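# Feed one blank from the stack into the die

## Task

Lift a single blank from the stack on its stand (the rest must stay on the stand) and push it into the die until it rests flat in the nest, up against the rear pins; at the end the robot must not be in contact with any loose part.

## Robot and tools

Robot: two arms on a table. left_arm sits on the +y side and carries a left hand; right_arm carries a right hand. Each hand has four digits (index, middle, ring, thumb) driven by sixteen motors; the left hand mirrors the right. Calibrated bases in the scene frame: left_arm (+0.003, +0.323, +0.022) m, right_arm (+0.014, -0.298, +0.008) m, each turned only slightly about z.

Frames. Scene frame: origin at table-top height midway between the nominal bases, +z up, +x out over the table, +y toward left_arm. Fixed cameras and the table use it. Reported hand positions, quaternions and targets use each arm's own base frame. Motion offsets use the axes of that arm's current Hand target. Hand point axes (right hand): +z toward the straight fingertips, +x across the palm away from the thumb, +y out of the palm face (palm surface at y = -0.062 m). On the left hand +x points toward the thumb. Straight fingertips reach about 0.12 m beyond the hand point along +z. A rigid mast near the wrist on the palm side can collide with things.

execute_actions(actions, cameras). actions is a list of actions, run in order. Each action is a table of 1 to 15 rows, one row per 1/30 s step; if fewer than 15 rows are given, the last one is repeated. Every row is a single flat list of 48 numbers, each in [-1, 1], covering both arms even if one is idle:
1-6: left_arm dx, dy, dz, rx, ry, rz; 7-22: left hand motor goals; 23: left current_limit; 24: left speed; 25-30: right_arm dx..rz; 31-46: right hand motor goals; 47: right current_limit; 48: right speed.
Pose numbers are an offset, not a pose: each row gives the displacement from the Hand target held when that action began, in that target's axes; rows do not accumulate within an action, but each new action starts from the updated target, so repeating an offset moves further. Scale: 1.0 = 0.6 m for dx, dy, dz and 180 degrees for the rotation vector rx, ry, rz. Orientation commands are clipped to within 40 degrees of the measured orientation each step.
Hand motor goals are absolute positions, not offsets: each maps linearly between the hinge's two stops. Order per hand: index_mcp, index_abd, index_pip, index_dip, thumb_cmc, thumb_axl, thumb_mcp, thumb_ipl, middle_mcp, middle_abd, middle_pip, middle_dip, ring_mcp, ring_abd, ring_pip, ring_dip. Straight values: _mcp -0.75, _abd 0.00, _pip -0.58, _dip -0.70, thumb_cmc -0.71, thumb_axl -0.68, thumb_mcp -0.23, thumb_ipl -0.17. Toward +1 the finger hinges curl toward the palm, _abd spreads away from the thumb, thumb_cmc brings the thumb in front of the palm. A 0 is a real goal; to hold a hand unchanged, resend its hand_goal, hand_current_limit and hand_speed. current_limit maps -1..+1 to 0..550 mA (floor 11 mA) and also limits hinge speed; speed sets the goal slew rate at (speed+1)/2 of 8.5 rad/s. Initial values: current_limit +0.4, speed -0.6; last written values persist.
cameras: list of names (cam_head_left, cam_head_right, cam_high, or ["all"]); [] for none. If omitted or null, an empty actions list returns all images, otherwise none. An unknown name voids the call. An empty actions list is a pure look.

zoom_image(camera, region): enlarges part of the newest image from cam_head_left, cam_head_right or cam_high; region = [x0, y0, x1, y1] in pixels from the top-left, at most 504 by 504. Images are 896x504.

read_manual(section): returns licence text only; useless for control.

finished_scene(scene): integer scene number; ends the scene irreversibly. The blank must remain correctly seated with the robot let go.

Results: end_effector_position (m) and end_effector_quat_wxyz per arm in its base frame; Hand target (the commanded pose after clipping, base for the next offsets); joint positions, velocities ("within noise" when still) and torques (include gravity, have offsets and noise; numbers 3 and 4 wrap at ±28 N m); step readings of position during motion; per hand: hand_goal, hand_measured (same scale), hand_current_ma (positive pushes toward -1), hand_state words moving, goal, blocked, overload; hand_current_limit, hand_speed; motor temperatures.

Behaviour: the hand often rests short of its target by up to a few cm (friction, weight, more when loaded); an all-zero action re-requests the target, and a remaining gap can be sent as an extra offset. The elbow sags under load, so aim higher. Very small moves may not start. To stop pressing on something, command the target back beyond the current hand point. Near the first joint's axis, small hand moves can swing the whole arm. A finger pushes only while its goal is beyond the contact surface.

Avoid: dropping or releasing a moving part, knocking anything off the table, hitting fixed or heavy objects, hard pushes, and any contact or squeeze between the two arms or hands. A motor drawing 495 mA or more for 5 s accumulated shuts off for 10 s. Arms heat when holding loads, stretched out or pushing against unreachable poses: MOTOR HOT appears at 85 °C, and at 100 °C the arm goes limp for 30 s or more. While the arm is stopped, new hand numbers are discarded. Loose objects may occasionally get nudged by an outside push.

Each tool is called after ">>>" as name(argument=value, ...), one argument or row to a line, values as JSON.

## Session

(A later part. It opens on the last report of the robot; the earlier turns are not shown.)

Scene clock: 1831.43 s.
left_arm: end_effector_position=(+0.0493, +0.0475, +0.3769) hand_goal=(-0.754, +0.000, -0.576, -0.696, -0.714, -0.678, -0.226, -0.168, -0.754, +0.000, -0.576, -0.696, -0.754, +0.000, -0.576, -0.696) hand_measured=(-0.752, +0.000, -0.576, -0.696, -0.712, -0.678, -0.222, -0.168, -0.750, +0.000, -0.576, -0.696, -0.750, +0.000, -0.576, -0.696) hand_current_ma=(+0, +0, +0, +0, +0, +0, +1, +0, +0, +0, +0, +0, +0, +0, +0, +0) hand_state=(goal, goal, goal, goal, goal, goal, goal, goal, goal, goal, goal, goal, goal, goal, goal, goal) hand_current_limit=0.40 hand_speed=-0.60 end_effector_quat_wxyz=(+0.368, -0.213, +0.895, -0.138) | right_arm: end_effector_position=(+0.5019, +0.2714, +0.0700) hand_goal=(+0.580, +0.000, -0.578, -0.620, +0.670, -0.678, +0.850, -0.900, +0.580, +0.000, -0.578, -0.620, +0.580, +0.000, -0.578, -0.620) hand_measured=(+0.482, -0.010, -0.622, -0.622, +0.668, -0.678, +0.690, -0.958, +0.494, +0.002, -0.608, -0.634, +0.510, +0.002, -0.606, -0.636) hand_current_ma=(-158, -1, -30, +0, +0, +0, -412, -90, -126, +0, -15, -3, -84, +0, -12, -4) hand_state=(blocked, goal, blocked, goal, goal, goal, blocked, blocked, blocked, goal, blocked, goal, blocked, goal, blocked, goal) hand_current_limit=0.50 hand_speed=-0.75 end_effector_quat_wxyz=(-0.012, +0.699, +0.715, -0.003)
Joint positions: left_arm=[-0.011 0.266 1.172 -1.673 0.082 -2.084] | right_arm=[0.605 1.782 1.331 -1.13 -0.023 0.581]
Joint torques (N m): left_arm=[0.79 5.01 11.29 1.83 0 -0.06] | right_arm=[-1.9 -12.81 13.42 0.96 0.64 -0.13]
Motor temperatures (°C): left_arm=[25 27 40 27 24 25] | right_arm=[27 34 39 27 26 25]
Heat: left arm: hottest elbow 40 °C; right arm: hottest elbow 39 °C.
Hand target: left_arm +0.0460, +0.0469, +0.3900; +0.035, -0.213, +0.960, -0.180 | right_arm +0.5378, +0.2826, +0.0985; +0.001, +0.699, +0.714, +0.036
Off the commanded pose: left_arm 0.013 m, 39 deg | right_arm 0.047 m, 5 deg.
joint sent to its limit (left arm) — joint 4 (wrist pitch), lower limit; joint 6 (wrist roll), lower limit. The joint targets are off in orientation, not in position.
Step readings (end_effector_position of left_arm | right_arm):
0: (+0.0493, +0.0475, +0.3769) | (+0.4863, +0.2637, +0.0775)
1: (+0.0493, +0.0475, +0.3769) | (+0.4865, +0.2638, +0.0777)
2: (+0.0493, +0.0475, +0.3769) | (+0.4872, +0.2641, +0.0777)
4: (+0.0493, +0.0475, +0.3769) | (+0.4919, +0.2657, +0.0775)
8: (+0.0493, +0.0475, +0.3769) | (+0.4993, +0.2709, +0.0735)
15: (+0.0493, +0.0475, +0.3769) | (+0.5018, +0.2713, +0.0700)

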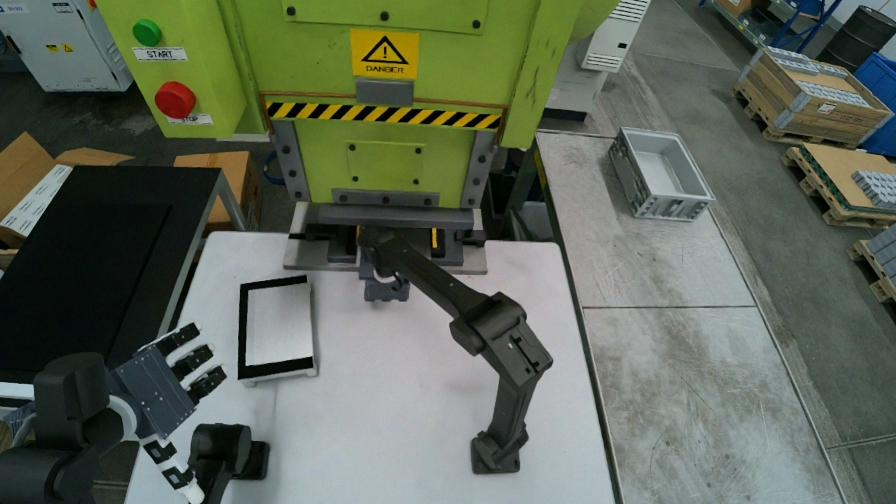

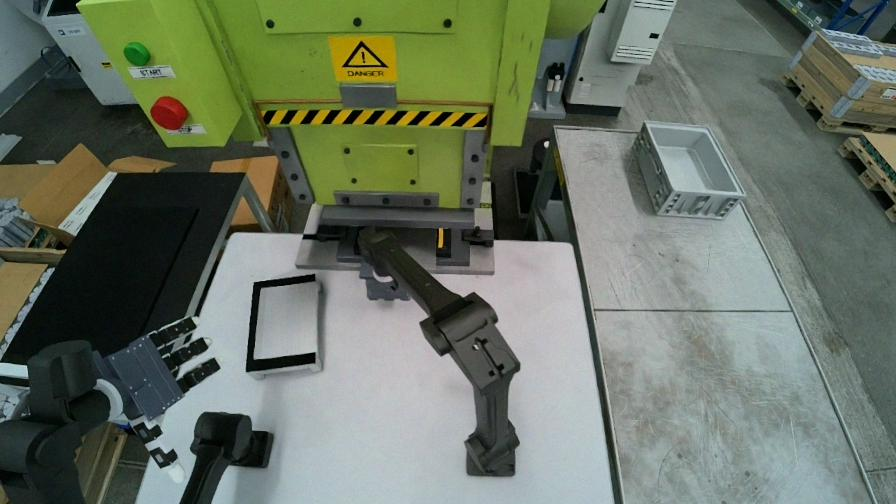

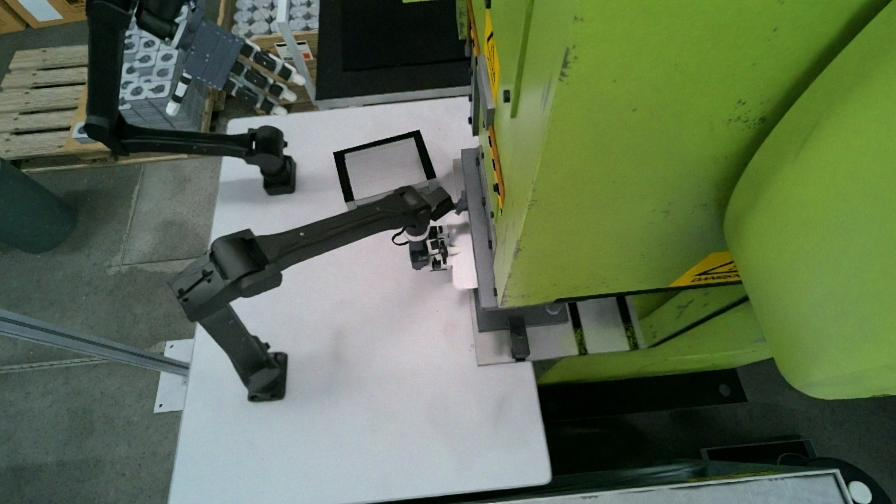

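>>> execute_actions(
  actions=[
    [[0,0,0,0,0,0,-0.754,0,-0.576,-0.696,-0.714,-0.678,-0.226,-0.168,-0.754,0,-0.576,-0.696,-0.754,0,-0.576,-0.696,0.4,-0.6,-0.003,-0.04,0.01,0,0,0,0.58,0,-0.577,-0.62,0.671,-0.677,0.85,-0.9,0.58,0,-0.577,-0.62,0.58,0,-0.577,-0.62,0.5,-0.75]],
    [[0,0,0,0,0,0,-0.754,0,-0.576,-0.696,-0.714,-0.678,-0.226,-0.168,-0.754,0,-0.576,-0.696,-0.754,0,-0.576,-0.696,0.4,-0.6,-0.003,-0.01,0.015,0,0,0,0.58,0,-0.577,-0.62,0.671,-0.677,0.85,-0.9,0.58,0,-0.577,-0.62,0.58,0,-0.577,-0.62,0.5,-0.75]],
  ],
  cameras=["all"],
)

>>> zoom_image(
  camera="cam_head_left",
  region=[340, 200, 460, 280],
)

>>> zoom_image(
  camera="cam_high",
  region=[420, 200, 500, 300],
)

Scene clock: 1859.93 s.
left_arm: end_effector_position=(+0.0493, +0.0475, +0.3769) hand_goal=(-0.754, +0.000, -0.576, -0.696, -0.714, -0.678, -0.226, -0.168, -0.754, +0.000, -0.576, -0.696, -0.754, +0.000, -0.576, -0.696) hand_measured=(-0.752, +0.000, -0.576, -0.696, -0.712, -0.678, -0.222, -0.168, -0.750, +0.000, -0.576, -0.696, -0.750, +0.000, -0.576, -0.696) hand_current_ma=(+0, +0, +0, +0, +0, +0, +1, +0, +0, +0, +0, +0, +0, +0, +0, +0) hand_state=(goal, goal, goal, goal, goal, goal, goal, goal, goal, goal, goal, goal, goal, goal, goal, goal) hand_current_limit=0.40 hand_speed=-0.60 end_effector_quat_wxyz=(+0.368, -0.213, +0.895, -0.138) | right_arm: end_effector_position=(+0.5021, +0.2725, +0.0637) hand_goal=(+0.580, +0.000, -0.578, -0.620, +0.670, -0.678, +0.850, -0.900, +0.580, +0.000, -0.578, -0.620, +0.580, +0.000, -0.578, -0.620) hand_measured=(+0.486, -0.010, -0.614, -0.622, +0.668, -0.678, +0.690, -0.958, +0.494, +0.002, -0.608, -0.634, +0.504, +0.002, -0.610, -0.636) hand_current_ma=(-151, -1, -20, +0, +0, +0, -413, -90, -126, +0, -15, -3, -97, +0, -15, -4) hand_state=(blocked, goal, blocked, goal, goal, goal, blocked, blocked, blocked, goal, blocked, goal, blocked, goal, blocked, goal) hand_current_limit=0.50 hand_speed=-0.75 end_effector_quat_wxyz=(-0.006, +0.702, +0.712, +0.009)
Joint positions: left_arm=[-0.011 0.266 1.172 -1.673 0.082 -2.084] | right_arm=[0.61 1.781 1.303 -1.079 -0.015 0.597]
Joint torques (N m): left_arm=[0.79 4.89 11.29 1.83 -0.01 -0.06] | right_arm=[-0.44 -15.33 7.41 1.48 0.33 -0.03]
Heat: left arm: hottest elbow 40 °C; right arm: hottest elbow 37 °C.
Hand target: left_arm +0.0460, +0.0469, +0.3900; +0.035, -0.213, +0.960, -0.180 | right_arm +0.5087, +0.2792, +0.0818; +0.001, +0.699, +0.714, +0.036
Off the commanded pose: left_arm 0.013 m, 39 deg | right_arm 0.020 m, 3 deg.
joint sent to its limit (left arm) — joint 4 (wrist pitch), lower limit; joint 6 (wrist roll), lower limit. The joint targets are off in orientation, not in position.
Step readings (end_effector_position of left_arm | right_arm):
0: (+0.0493, +0.0475, +0.3769) | (+0.5019, +0.2714, +0.0700)
1: (+0.0493, +0.0475, +0.3769) | (+0.5019, +0.2714, +0.0700)
2: (+0.0493, +0.0475, +0.3769) | (+0.5019, +0.2714, +0.0700)
4: (+0.0493, +0.0475, +0.3769) | (+0.5019, +0.2714, +0.0700)
8: (+0.0493, +0.0475, +0.3769) | (+0.5019, +0.2719, +0.0697)
15: (+0.0493, +0.0475, +0.3769) | (+0.5020, +0.2722, +0.0691)
16: (+0.0493, +0.0475, +0.3769) | (+0.5020, +0.2722, +0.0690)
17: (+0.0493, +0.0475, +0.3769) | (+0.5020, +0.2723, +0.0684)
19: (+0.0493, +0.0475, +0.3769) | (+0.5018, +0.2722, +0.0670)
23: (+0.0493, +0.0475, +0.3769) | (+0.5019, +0.2724, +0.0641)
30: (+0.0493, +0.0475, +0.3769) | (+0.5020, +0.2722, +0.0637)

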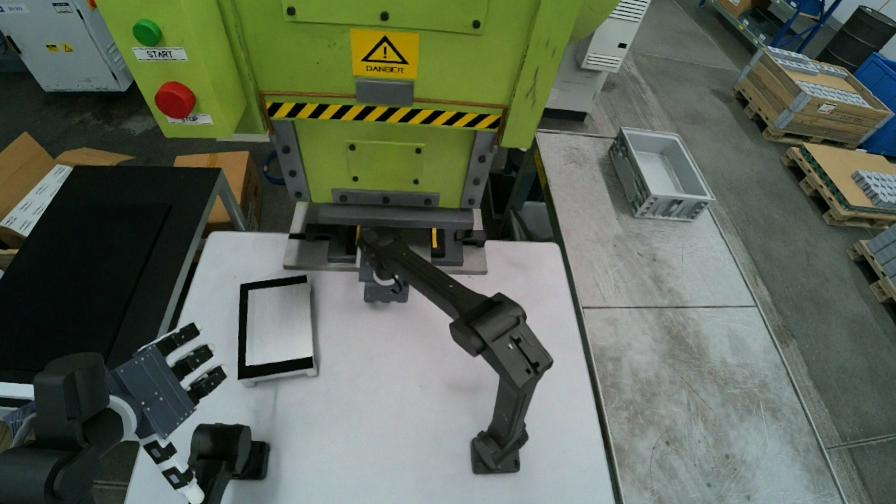

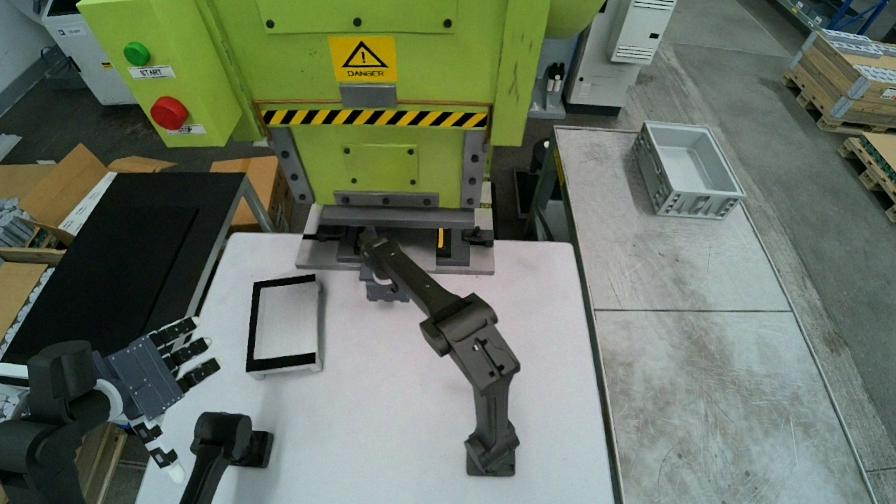

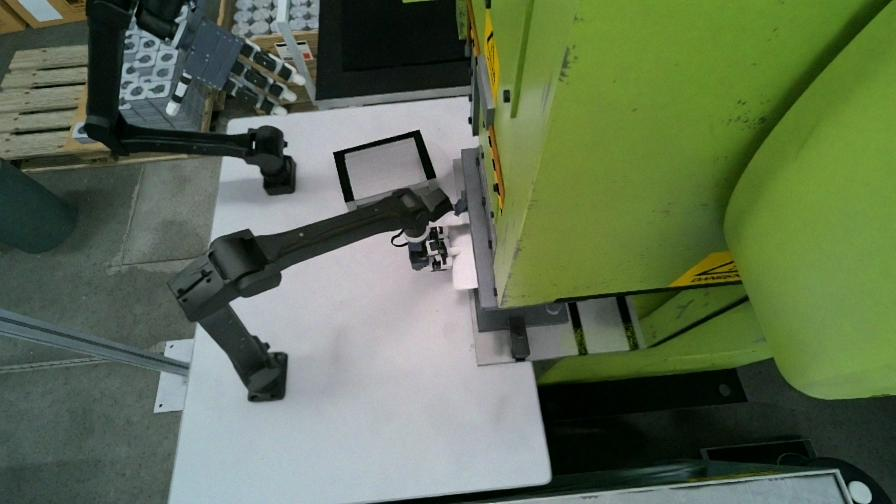

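Scaled by 4.200.

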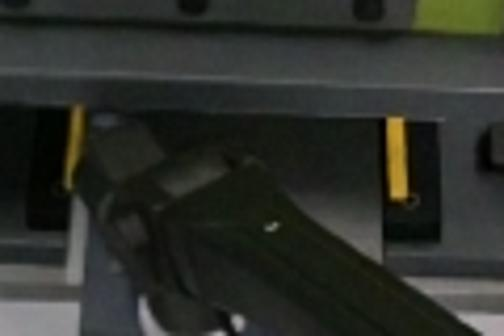

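Scaled by 5.040.

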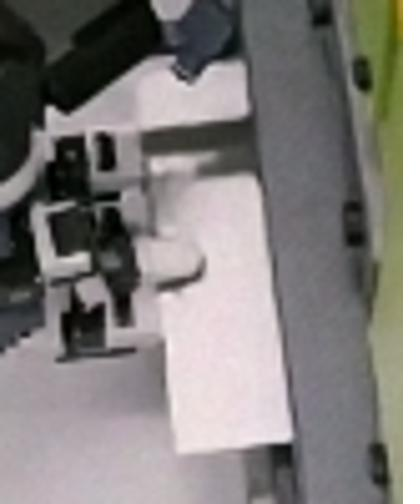

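>>> zoom_image(
  camera="cam_head_left",
  region=[405, 222, 455, 272],
)

>>> zoom_image(
  camera="cam_head_right",
  region=[405, 222, 455, 272],
)

>>> zoom_image(
  camera="cam_head_left",
  region=[340, 222, 390, 272],
)

Scaled by 10.080.

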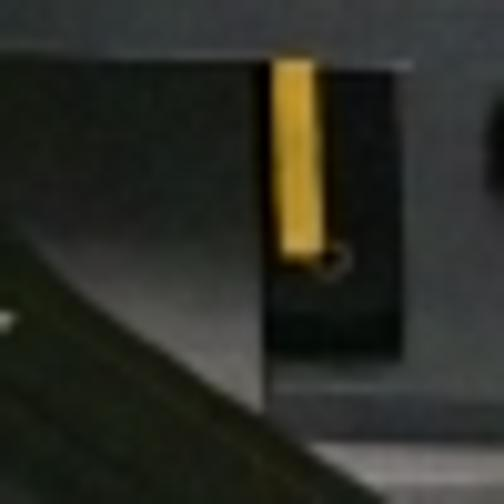

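Scaled by 10.080.

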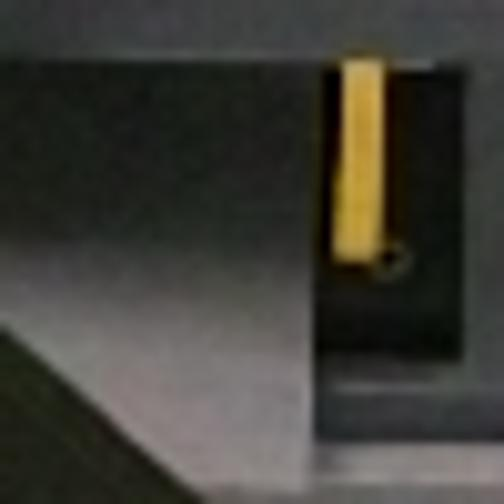

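Scaled by 10.080.

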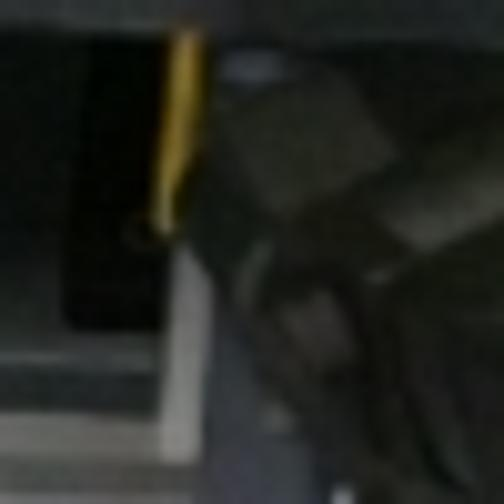

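>>> execute_actions(
  actions=[
    [[0,0,0,0,0,0,-0.754,0,-0.576,-0.696,-0.714,-0.678,-0.226,-0.168,-0.754,0,-0.576,-0.696,-0.754,0,-0.576,-0.696,0.4,-0.6,-0.015,0,-0.02,0,0,-0.004,0.58,0,-0.577,-0.62,0.671,-0.677,0.85,-0.9,0.58,0,-0.577,-0.62,0.58,0,-0.577,-0.62,0.5,-0.75]],
  ],
  cameras=["all"],
)

>>> zoom_image(
  camera="cam_head_left",
  region=[405, 222, 455, 272],
)

>>> zoom_image(
  camera="cam_head_right",
  region=[405, 222, 455, 272],
)

Scene clock: 1919.63 s.
left_arm: end_effector_position=(+0.0493, +0.0475, +0.3769) hand_goal=(-0.754, +0.000, -0.576, -0.696, -0.714, -0.678, -0.226, -0.168, -0.754, +0.000, -0.576, -0.696, -0.754, +0.000, -0.576, -0.696) hand_measured=(-0.752, +0.000, -0.576, -0.696, -0.712, -0.678, -0.222, -0.168, -0.750, +0.000, -0.576, -0.696, -0.750, +0.000, -0.576, -0.696) hand_current_ma=(+0, +0, +0, +0, +0, +0, +1, +0, +0, +0, +0, +0, +0, +0, +0, +0) hand_state=(goal, goal, goal, goal, goal, goal, goal, goal, goal, goal, goal, goal, goal, goal, goal, goal) hand_current_limit=0.40 hand_speed=-0.60 end_effector_quat_wxyz=(+0.368, -0.213, +0.895, -0.138) | right_arm: end_effector_position=(+0.5004, +0.2709, +0.0671) hand_goal=(+0.580, +0.000, -0.578, -0.620, +0.670, -0.678, +0.850, -0.900, +0.580, +0.000, -0.578, -0.620, +0.580, +0.000, -0.578, -0.620) hand_measured=(+0.486, -0.010, -0.616, -0.628, +0.668, -0.678, +0.690, -0.958, +0.494, +0.002, -0.608, -0.634, +0.504, +0.002, -0.610, -0.636) hand_current_ma=(-151, -1, -23, -1, +0, +0, -412, -90, -126, +0, -15, -3, -97, +0, -15, -4) hand_state=(blocked, goal, blocked, goal, goal, goal, blocked, blocked, blocked, goal, blocked, goal, blocked, goal, blocked, goal) hand_current_limit=0.50 hand_speed=-0.75 end_effector_quat_wxyz=(-0.006, +0.695, +0.718, +0.011)
Joint positions: left_arm=[-0.011 0.266 1.172 -1.673 0.082 -2.084] | right_arm=[0.607 1.766 1.293 -1.079 -0.016 0.575]
Joint torques (N m): left_arm=[0.91 4.95 11.28 1.81 0 -0.07] | right_arm=[-1.44 -16.15 7.73 0.66 0.37 -0.11]
Motor temperatures (°C): left_arm=[25 27 41 27 24 25] | right_arm=[27 36 34 27 26 25]
Heat: left arm: hottest elbow 41 °C; right arm: hottest shoulder 36 °C.
Hand target: left_arm +0.0460, +0.0469, +0.3900; +0.035, -0.213, +0.960, -0.180 | right_arm +0.5083, +0.2694, +0.0933; +0.001, +0.694, +0.719, +0.036
Off the commanded pose: left_arm 0.013 m, 39 deg | right_arm 0.027 m, 3 deg.
joint sent to its limit (left arm) — joint 4 (wrist pitch), lower limit; joint 6 (wrist roll), lower limit. The joint targets are off in orientation, not in position.
Step readings (end_effector_position of left_arm | right_arm):
0: (+0.0493, +0.0475, +0.3769) | (+0.5020, +0.2724, +0.0636)
1: (+0.0493, +0.0475, +0.3769) | (+0.5020, +0.2725, +0.0636)
2: (+0.0493, +0.0475, +0.3769) | (+0.5019, +0.2725, +0.0638)
4: (+0.0493, +0.0475, +0.3769) | (+0.5014, +0.2721, +0.0647)
8: (+0.0493, +0.0475, +0.3769) | (+0.5005, +0.2716, +0.0670)
15: (+0.0493, +0.0475, +0.3769) | (+0.5005, +0.2709, +0.0672)

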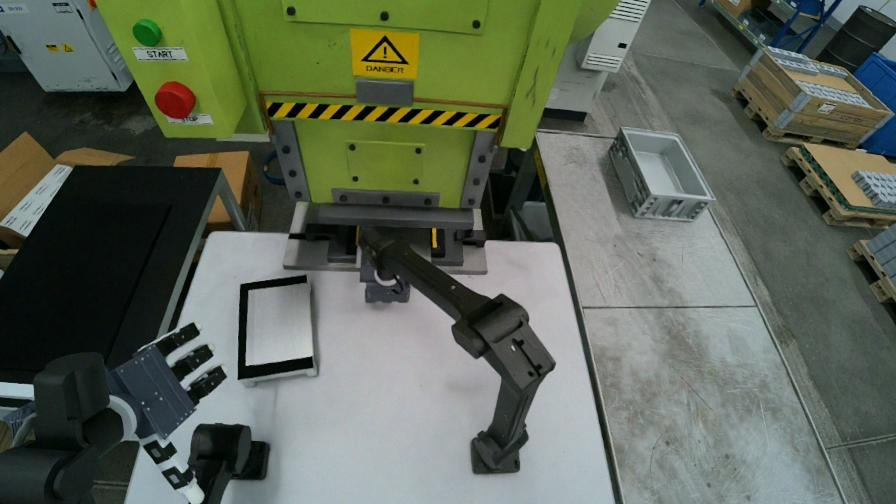

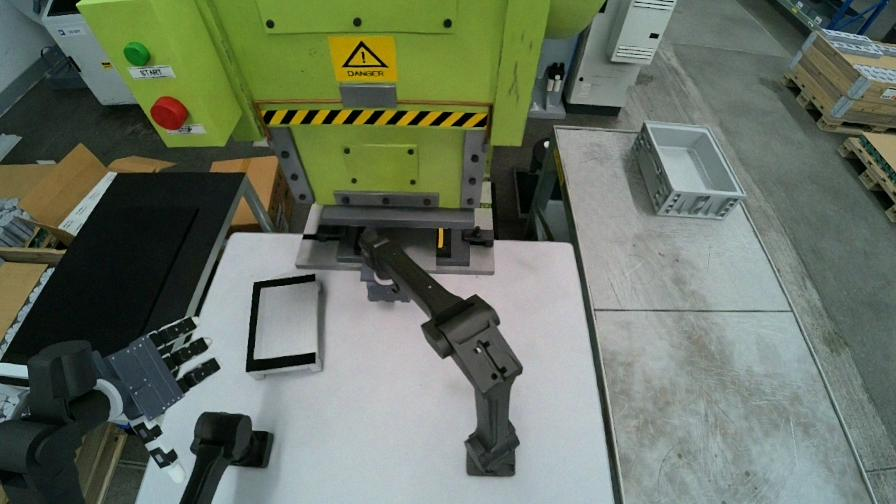

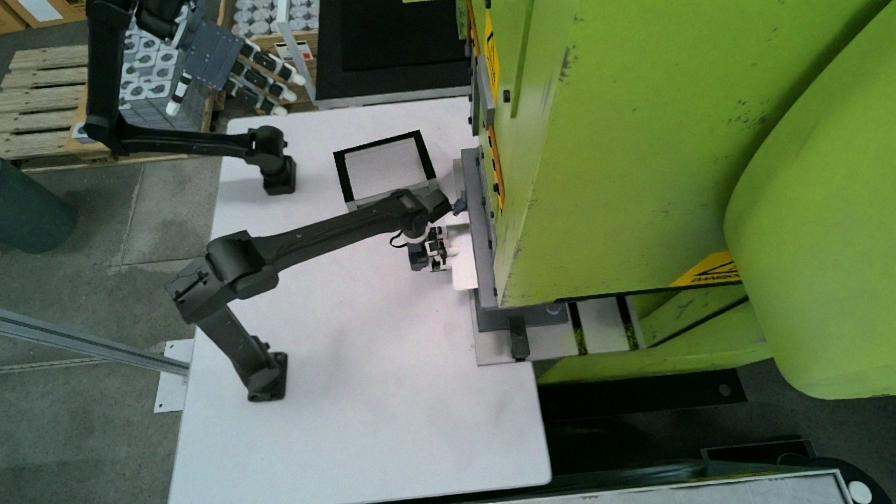

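Scaled by 10.080.

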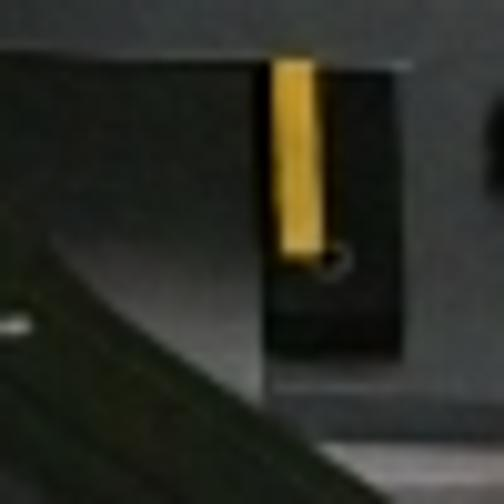

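Scaled by 10.080.

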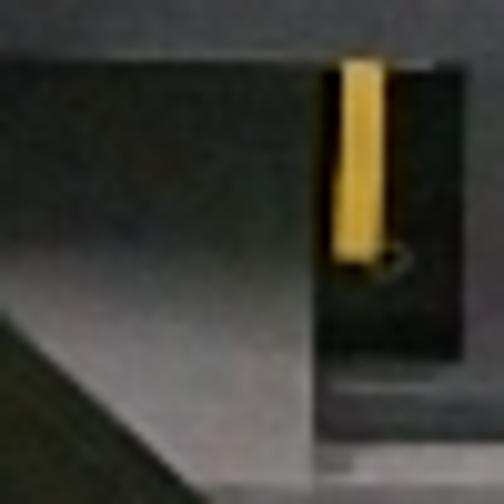

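>>> execute_actions(
  actions=[
    [[0,0,0,0,0,0,-0.754,0,-0.576,-0.696,-0.714,-0.678,-0.226,-0.168,-0.754,0,-0.576,-0.696,-0.754,0,-0.576,-0.696,0.4,-0.6,-0.012,-0.005,-0.015,0,0,0,0.58,0,-0.577,-0.62,0.671,-0.677,0.85,-0.9,0.58,0,-0.577,-0.62,0.58,0,-0.577,-0.62,0.5,-0.75]],
  ],
  cameras=["cam_head_left","cam_head_right"],
)

>>> zoom_image(
  camera="cam_head_left",
  region=[405, 222, 455, 272],
)

>>> zoom_image(
  camera="cam_head_right",
  region=[405, 222, 455, 272],
)

>>> zoom_image(
  camera="cam_head_left",
  region=[340, 222, 390, 272],
)

Scene clock: 1930.30 s.
left_arm: end_effector_position=(+0.0493, +0.0475, +0.3769) hand_goal=(-0.754, +0.000, -0.576, -0.696, -0.714, -0.678, -0.226, -0.168, -0.754, +0.000, -0.576, -0.696, -0.754, +0.000, -0.576, -0.696) hand_measured=(-0.752, +0.000, -0.576, -0.696, -0.712, -0.678, -0.222, -0.168, -0.750, +0.000, -0.576, -0.696, -0.750, +0.000, -0.576, -0.696) hand_current_ma=(+0, +0, +0, +0, +0, +0, +1, +0, +0, +0, +0, +0, +0, +0, +0, +0) hand_state=(goal, goal, goal, goal, goal, goal, goal, goal, goal, goal, goal, goal, goal, goal, goal, goal) hand_current_limit=0.40 hand_speed=-0.60 end_effector_quat_wxyz=(+0.368, -0.213, +0.895, -0.138) | right_arm: end_effector_position=(+0.4976, +0.2635, +0.0740) hand_goal=(+0.580, +0.000, -0.578, -0.620, +0.670, -0.678, +0.850, -0.900, +0.580, +0.000, -0.578, -0.620, +0.580, +0.000, -0.578, -0.620) hand_measured=(+0.486, -0.008, -0.626, -0.632, +0.668, -0.678, +0.690, -0.958, +0.494, +0.002, -0.608, -0.634, +0.508, +0.002, -0.608, -0.636) hand_current_ma=(-151, -1, -34, -2, +0, +0, -413, -90, -126, +0, -15, -3, -87, +0, -15, -4) hand_state=(blocked, goal, blocked, goal, goal, goal, blocked, blocked, blocked, goal, blocked, goal, blocked, goal, blocked, goal) hand_current_limit=0.50 hand_speed=-0.75 end_effector_quat_wxyz=(-0.008, +0.694, +0.720, +0.011)
Joint positions: left_arm=[-0.011 0.266 1.172 -1.673 0.082 -2.084] | right_arm=[0.596 1.743 1.281 -1.091 -0.019 0.561]
Joint torques (N m): left_arm=[0.79 4.95 11.28 1.83 -0.01 -0.07] | right_arm=[-1.44 -15.97 7.92 0.51 0.46 -0.05]
Heat: left arm: hottest elbow 41 °C; right arm: hottest shoulder 36 °C.
Hand target: left_arm +0.0460, +0.0469, +0.3900; +0.035, -0.213, +0.960, -0.180 | right_arm +0.5050, +0.2617, +0.1017; +0.001, +0.694, +0.719, +0.036
Off the commanded pose: left_arm 0.013 m, 39 deg | right_arm 0.029 m, 3 deg.
joint sent to its limit (left arm) — joint 4 (wrist pitch), lower limit; joint 6 (wrist roll), lower limit. The joint targets are off in orientation, not in position.
Step readings (end_effector_position of left_arm | right_arm):
0: (+0.0493, +0.0475, +0.3769) | (+0.5004, +0.2709, +0.0671)
1: (+0.0493, +0.0475, +0.3769) | (+0.5004, +0.2709, +0.0671)
2: (+0.0493, +0.0475, +0.3769) | (+0.5002, +0.2707, +0.0672)
4: (+0.0493, +0.0475, +0.3769) | (+0.4993, +0.2696, +0.0677)
8: (+0.0493, +0.0475, +0.3769) | (+0.4972, +0.2652, +0.0708)
15: (+0.0493, +0.0475, +0.3769) | (+0.4976, +0.2634, +0.0740)
Images, in order (width x height): cam_head_left 896x504, cam_head_right 896x504.

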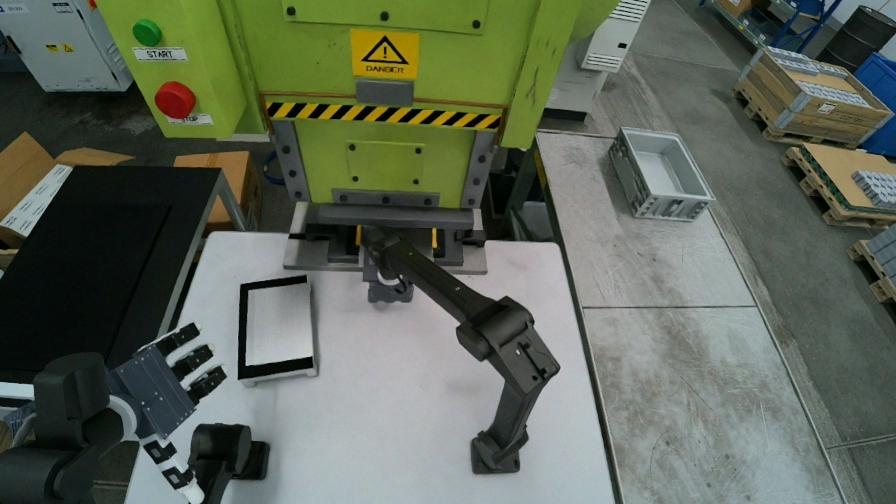

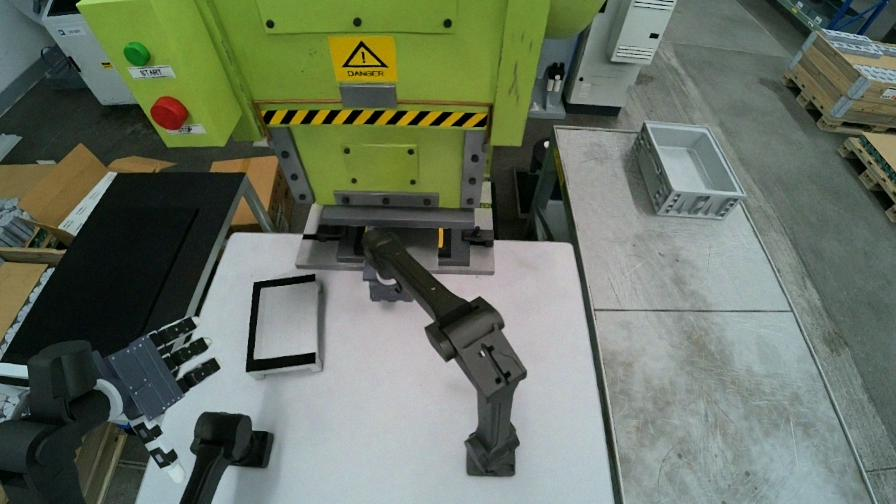

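Scaled by 10.080.

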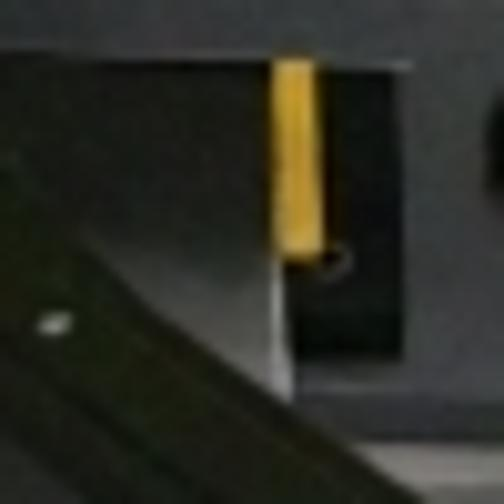

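Scaled by 10.080.

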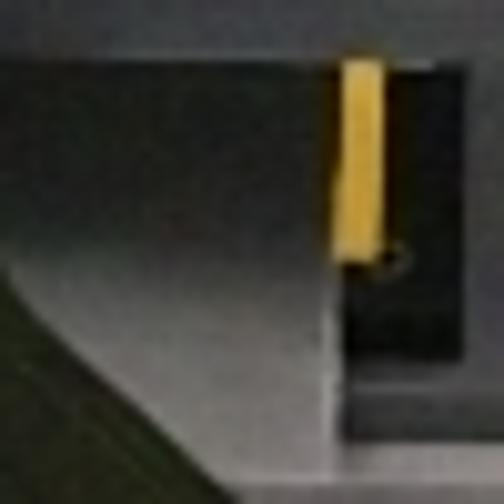

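Scaled by 10.080.

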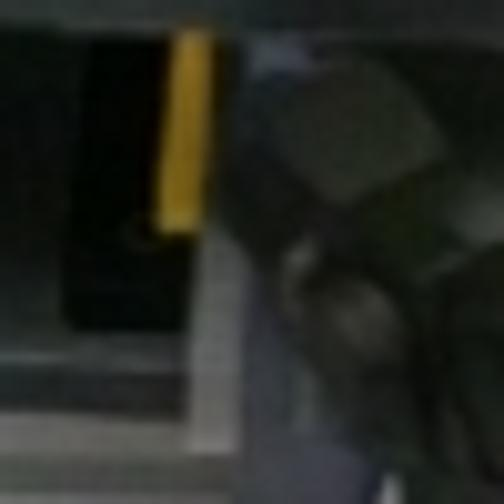

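>>> execute_actions(
  actions=[
    [[0,0,0,0,0,0,-0.754,0,-0.576,-0.696,-0.714,-0.678,-0.226,-0.168,-0.754,0,-0.576,-0.696,-0.754,0,-0.576,-0.696,0.4,-0.6,0,0.005,0.02,0,0,0.0056,0.58,0,-0.577,-0.62,0.671,-0.677,0.85,-0.9,0.58,0,-0.577,-0.62,0.58,0,-0.577,-0.62,0.5,-0.75]],
  ],
  cameras=["cam_head_left","cam_head_right"],
)

>>> zoom_image(
  camera="cam_head_left",
  region=[405, 222, 455, 272],
)

>>> zoom_image(
  camera="cam_head_right",
  region=[405, 222, 455, 272],
)

>>> zoom_image(
  camera="cam_head_left",
  region=[340, 222, 390, 272],
)

Scene clock: 1974.67 s.
left_arm: end_effector_position=(+0.0493, +0.0475, +0.3769) hand_goal=(-0.754, +0.000, -0.576, -0.696, -0.714, -0.678, -0.226, -0.168, -0.754, +0.000, -0.576, -0.696, -0.754, +0.000, -0.576, -0.696) hand_measured=(-0.752, +0.000, -0.576, -0.696, -0.712, -0.678, -0.222, -0.168, -0.750, +0.000, -0.576, -0.696, -0.750, +0.000, -0.576, -0.696) hand_current_ma=(+0, +0, +0, +0, +0, +0, +1, +0, +0, +0, +0, +0, +0, +0, +0, +0) hand_state=(goal, goal, goal, goal, goal, goal, goal, goal, goal, goal, goal, goal, goal, goal, goal, goal) hand_current_limit=0.40 hand_speed=-0.60 end_effector_quat_wxyz=(+0.368, -0.213, +0.895, -0.138) | right_arm: end_effector_position=(+0.4978, +0.2634, +0.0740) hand_goal=(+0.580, +0.000, -0.578, -0.620, +0.670, -0.678, +0.850, -0.900, +0.580, +0.000, -0.578, -0.620, +0.580, +0.000, -0.578, -0.620) hand_measured=(+0.486, -0.008, -0.626, -0.632, +0.668, -0.678, +0.690, -0.958, +0.494, +0.002, -0.608, -0.634, +0.508, +0.002, -0.608, -0.636) hand_current_ma=(-151, -1, -34, -2, +0, +0, -412, -90, -126, +0, -15, -3, -87, +0, -15, -4) hand_state=(blocked, goal, blocked, goal, goal, goal, blocked, blocked, blocked, goal, blocked, goal, blocked, goal, blocked, goal) hand_current_limit=0.50 hand_speed=-0.75 end_effector_quat_wxyz=(-0.008, +0.695, +0.719, +0.011)
Joint positions: left_arm=[-0.011 0.266 1.172 -1.673 0.082 -2.084] | right_arm=[0.596 1.743 1.281 -1.09 -0.019 0.564]
Joint torques (N m): left_arm=[0.79 4.95 11.28 1.85 -0.01 -0.07] | right_arm=[-1.38 -14.39 7.83 1.43 0.44 0.1]
Heat: left arm: hottest elbow 41 °C; right arm: hottest shoulder 37 °C.
Hand target: left_arm +0.0460, +0.0469, +0.3900; +0.035, -0.213, +0.960, -0.180 | right_arm +0.5086, +0.2624, +0.0899; +0.001, +0.701, +0.713, +0.036
Off the commanded pose: left_arm 0.013 m, 39 deg | right_arm 0.019 m, 3 deg.
joint sent to its limit (left arm) — joint 4 (wrist pitch), lower limit; joint 6 (wrist roll), lower limit. The joint targets are off in orientation, not in position.
Step readings (end_effector_position of left_arm | right_arm):
0: (+0.0493, +0.0475, +0.3769) | (+0.4976, +0.2635, +0.0740)
1: (+0.0493, +0.0475, +0.3769) | (+0.4976, +0.2635, +0.0740)
2: (+0.0493, +0.0475, +0.3769) | (+0.4976, +0.2635, +0.0740)
4: (+0.0493, +0.0475, +0.3769) | (+0.4976, +0.2635, +0.0740)
8: (+0.0493, +0.0475, +0.3769) | (+0.4976, +0.2634, +0.0740)
15: (+0.0493, +0.0475, +0.3769) | (+0.4978, +0.2634, +0.0740)
Images, in order (width x height): cam_head_left 896x504, cam_head_right 896x504.

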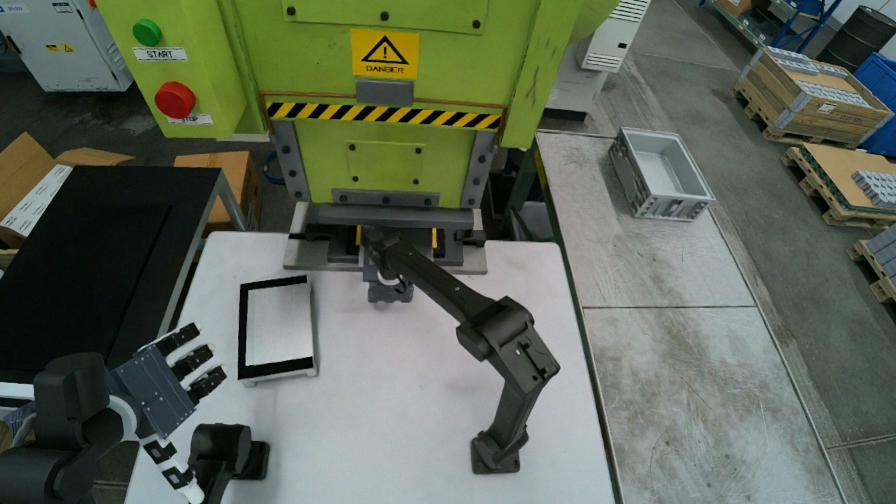

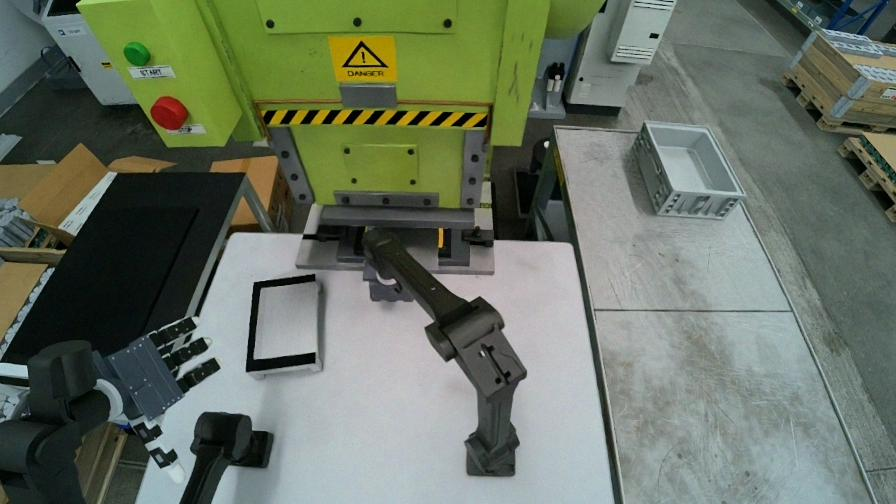

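Scaled by 10.080.

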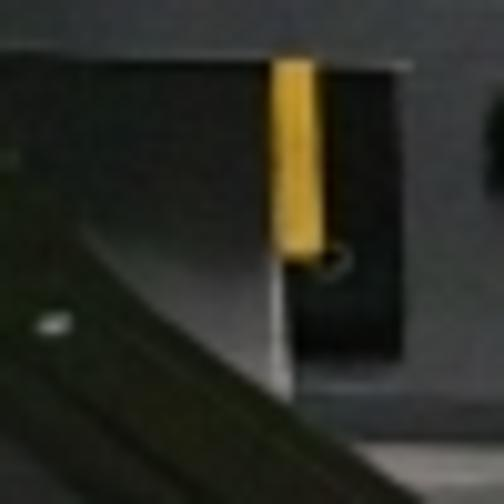

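Scaled by 10.080.

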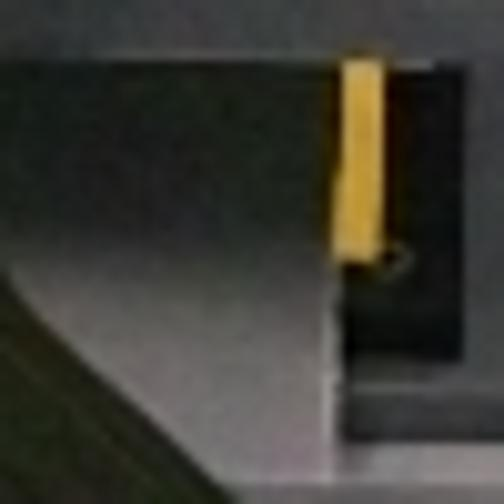

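Scaled by 10.080.

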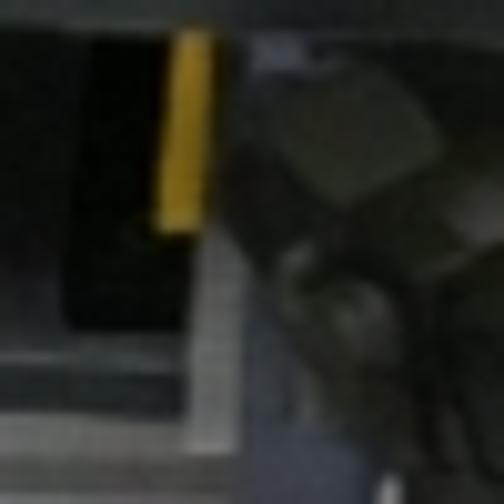

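>>> execute_actions(
  actions=[
    [[0,0,0,0,0,0,-0.754,0,-0.576,-0.696,-0.714,-0.678,-0.226,-0.168,-0.754,0,-0.576,-0.696,-0.754,0,-0.576,-0.696,0.4,-0.6,0,0,0.025,0,0,0.003,0.58,0,-0.577,-0.62,0.671,-0.677,0.85,-0.9,0.58,0,-0.577,-0.62,0.58,0,-0.577,-0.62,0.5,-0.75]],
  ],
  cameras=["cam_head_left","cam_head_right"],
)

>>> zoom_image(
  camera="cam_head_left",
  region=[405, 222, 455, 272],
)

>>> zoom_image(
  camera="cam_head_right",
  region=[405, 222, 455, 272],
)

>>> zoom_image(
  camera="cam_head_left",
  region=[340, 222, 390, 272],
)

Scene clock: 1986.83 s.
left_arm: end_effector_position=(+0.0493, +0.0475, +0.3769) hand_goal=(-0.754, +0.000, -0.576, -0.696, -0.714, -0.678, -0.226, -0.168, -0.754, +0.000, -0.576, -0.696, -0.754, +0.000, -0.576, -0.696) hand_measured=(-0.752, +0.000, -0.576, -0.696, -0.712, -0.678, -0.222, -0.168, -0.750, +0.000, -0.576, -0.696, -0.750, +0.000, -0.576, -0.696) hand_current_ma=(+0, +0, +0, +0, +0, +0, +1, +0, +0, +0, +0, +0, +0, +0, +0, +0) hand_state=(goal, goal, goal, goal, goal, goal, goal, goal, goal, goal, goal, goal, goal, goal, goal, goal) hand_current_limit=0.40 hand_speed=-0.60 end_effector_quat_wxyz=(+0.368, -0.213, +0.895, -0.138) | right_arm: end_effector_position=(+0.4999, +0.2642, +0.0705) hand_goal=(+0.580, +0.000, -0.578, -0.620, +0.670, -0.678, +0.850, -0.900, +0.580, +0.000, -0.578, -0.620, +0.580, +0.000, -0.578, -0.620) hand_measured=(+0.486, -0.008, -0.626, -0.632, +0.668, -0.678, +0.690, -0.958, +0.494, +0.002, -0.608, -0.634, +0.508, +0.002, -0.608, -0.636) hand_current_ma=(-151, -1, -34, -2, +0, +0, -412, -90, -126, +0, -15, -3, -87, +0, -15, -4) hand_state=(blocked, goal, blocked, goal, goal, goal, blocked, blocked, blocked, goal, blocked, goal, blocked, goal, blocked, goal) hand_current_limit=0.50 hand_speed=-0.75 end_effector_quat_wxyz=(-0.006, +0.699, +0.715, +0.022)
Joint positions: left_arm=[-0.011 0.266 1.172 -1.673 0.082 -2.084] | right_arm=[0.596 1.743 1.266 -1.054 -0.02 0.574]
Joint torques (N m): left_arm=[0.85 4.95 11.28 1.84 -0.01 -0.07] | right_arm=[-1.32 -12.81 7.82 1.46 0.46 0.11]
Heat: left arm: hottest elbow 41 °C; right arm: hottest shoulder 37 °C.
Hand target: left_arm +0.0460, +0.0469, +0.3900; +0.035, -0.213, +0.960, -0.180 | right_arm +0.5094, +0.2632, +0.0749; +0.000, +0.704, +0.709, +0.036
Off the commanded pose: left_arm 0.013 m, 39 deg | right_arm 0.011 m, 2 deg.
joint sent to its limit (left arm) — joint 4 (wrist pitch), lower limit; joint 6 (wrist roll), lower limit. The joint targets are off in orientation, not in position.
Step readings (end_effector_position of left_arm | right_arm):
0: (+0.0493, +0.0475, +0.3769) | (+0.4978, +0.2634, +0.0740)
1: (+0.0493, +0.0475, +0.3769) | (+0.4979, +0.2634, +0.0741)
2: (+0.0493, +0.0475, +0.3769) | (+0.4980, +0.2634, +0.0737)
4: (+0.0493, +0.0475, +0.3769) | (+0.4988, +0.2638, +0.0725)
8: (+0.0493, +0.0475, +0.3769) | (+0.4993, +0.2639, +0.0707)
15: (+0.0493, +0.0475, +0.3769) | (+0.4999, +0.2642, +0.0706)
Images, in order (width x height): cam_head_left 896x504, cam_head_right 896x504.

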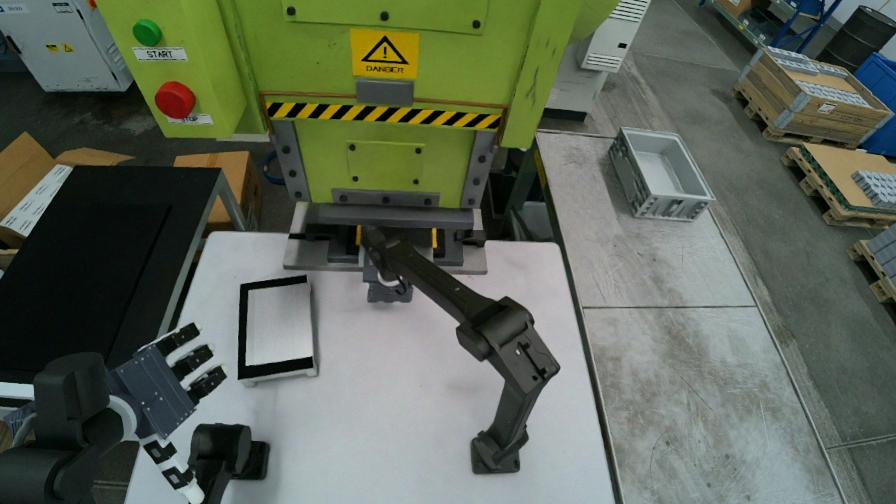

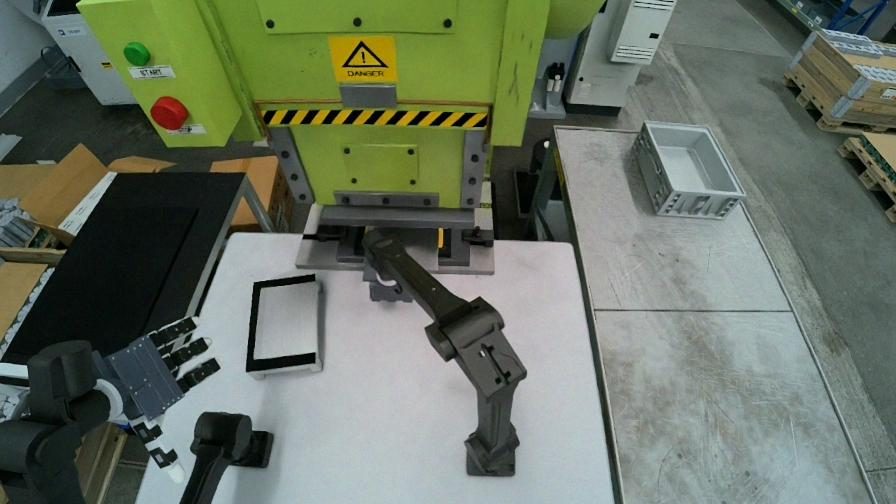

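Scaled by 10.080.

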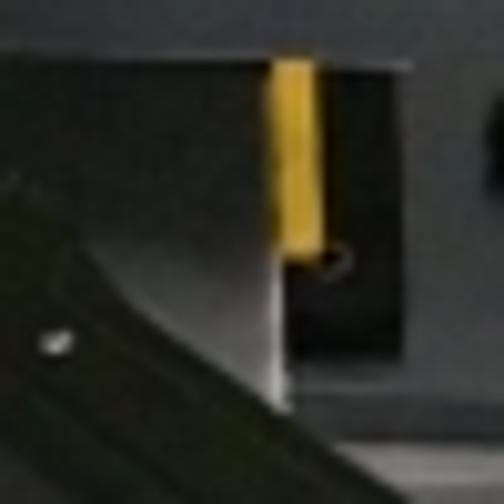

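Scaled by 10.080.

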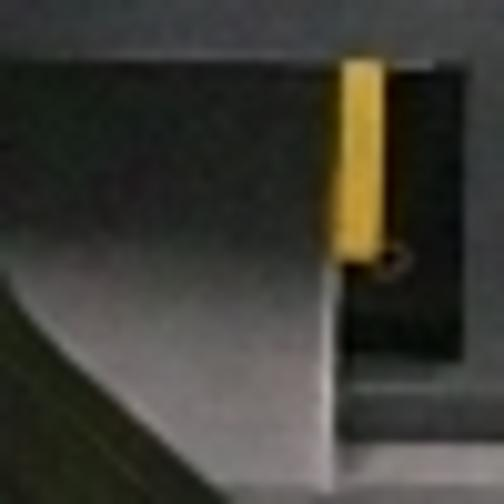

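Scaled by 10.080.

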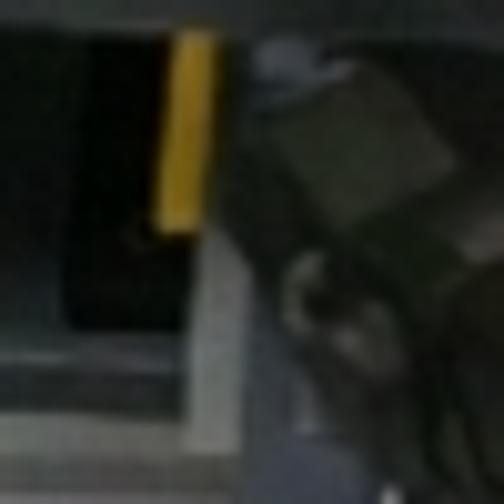

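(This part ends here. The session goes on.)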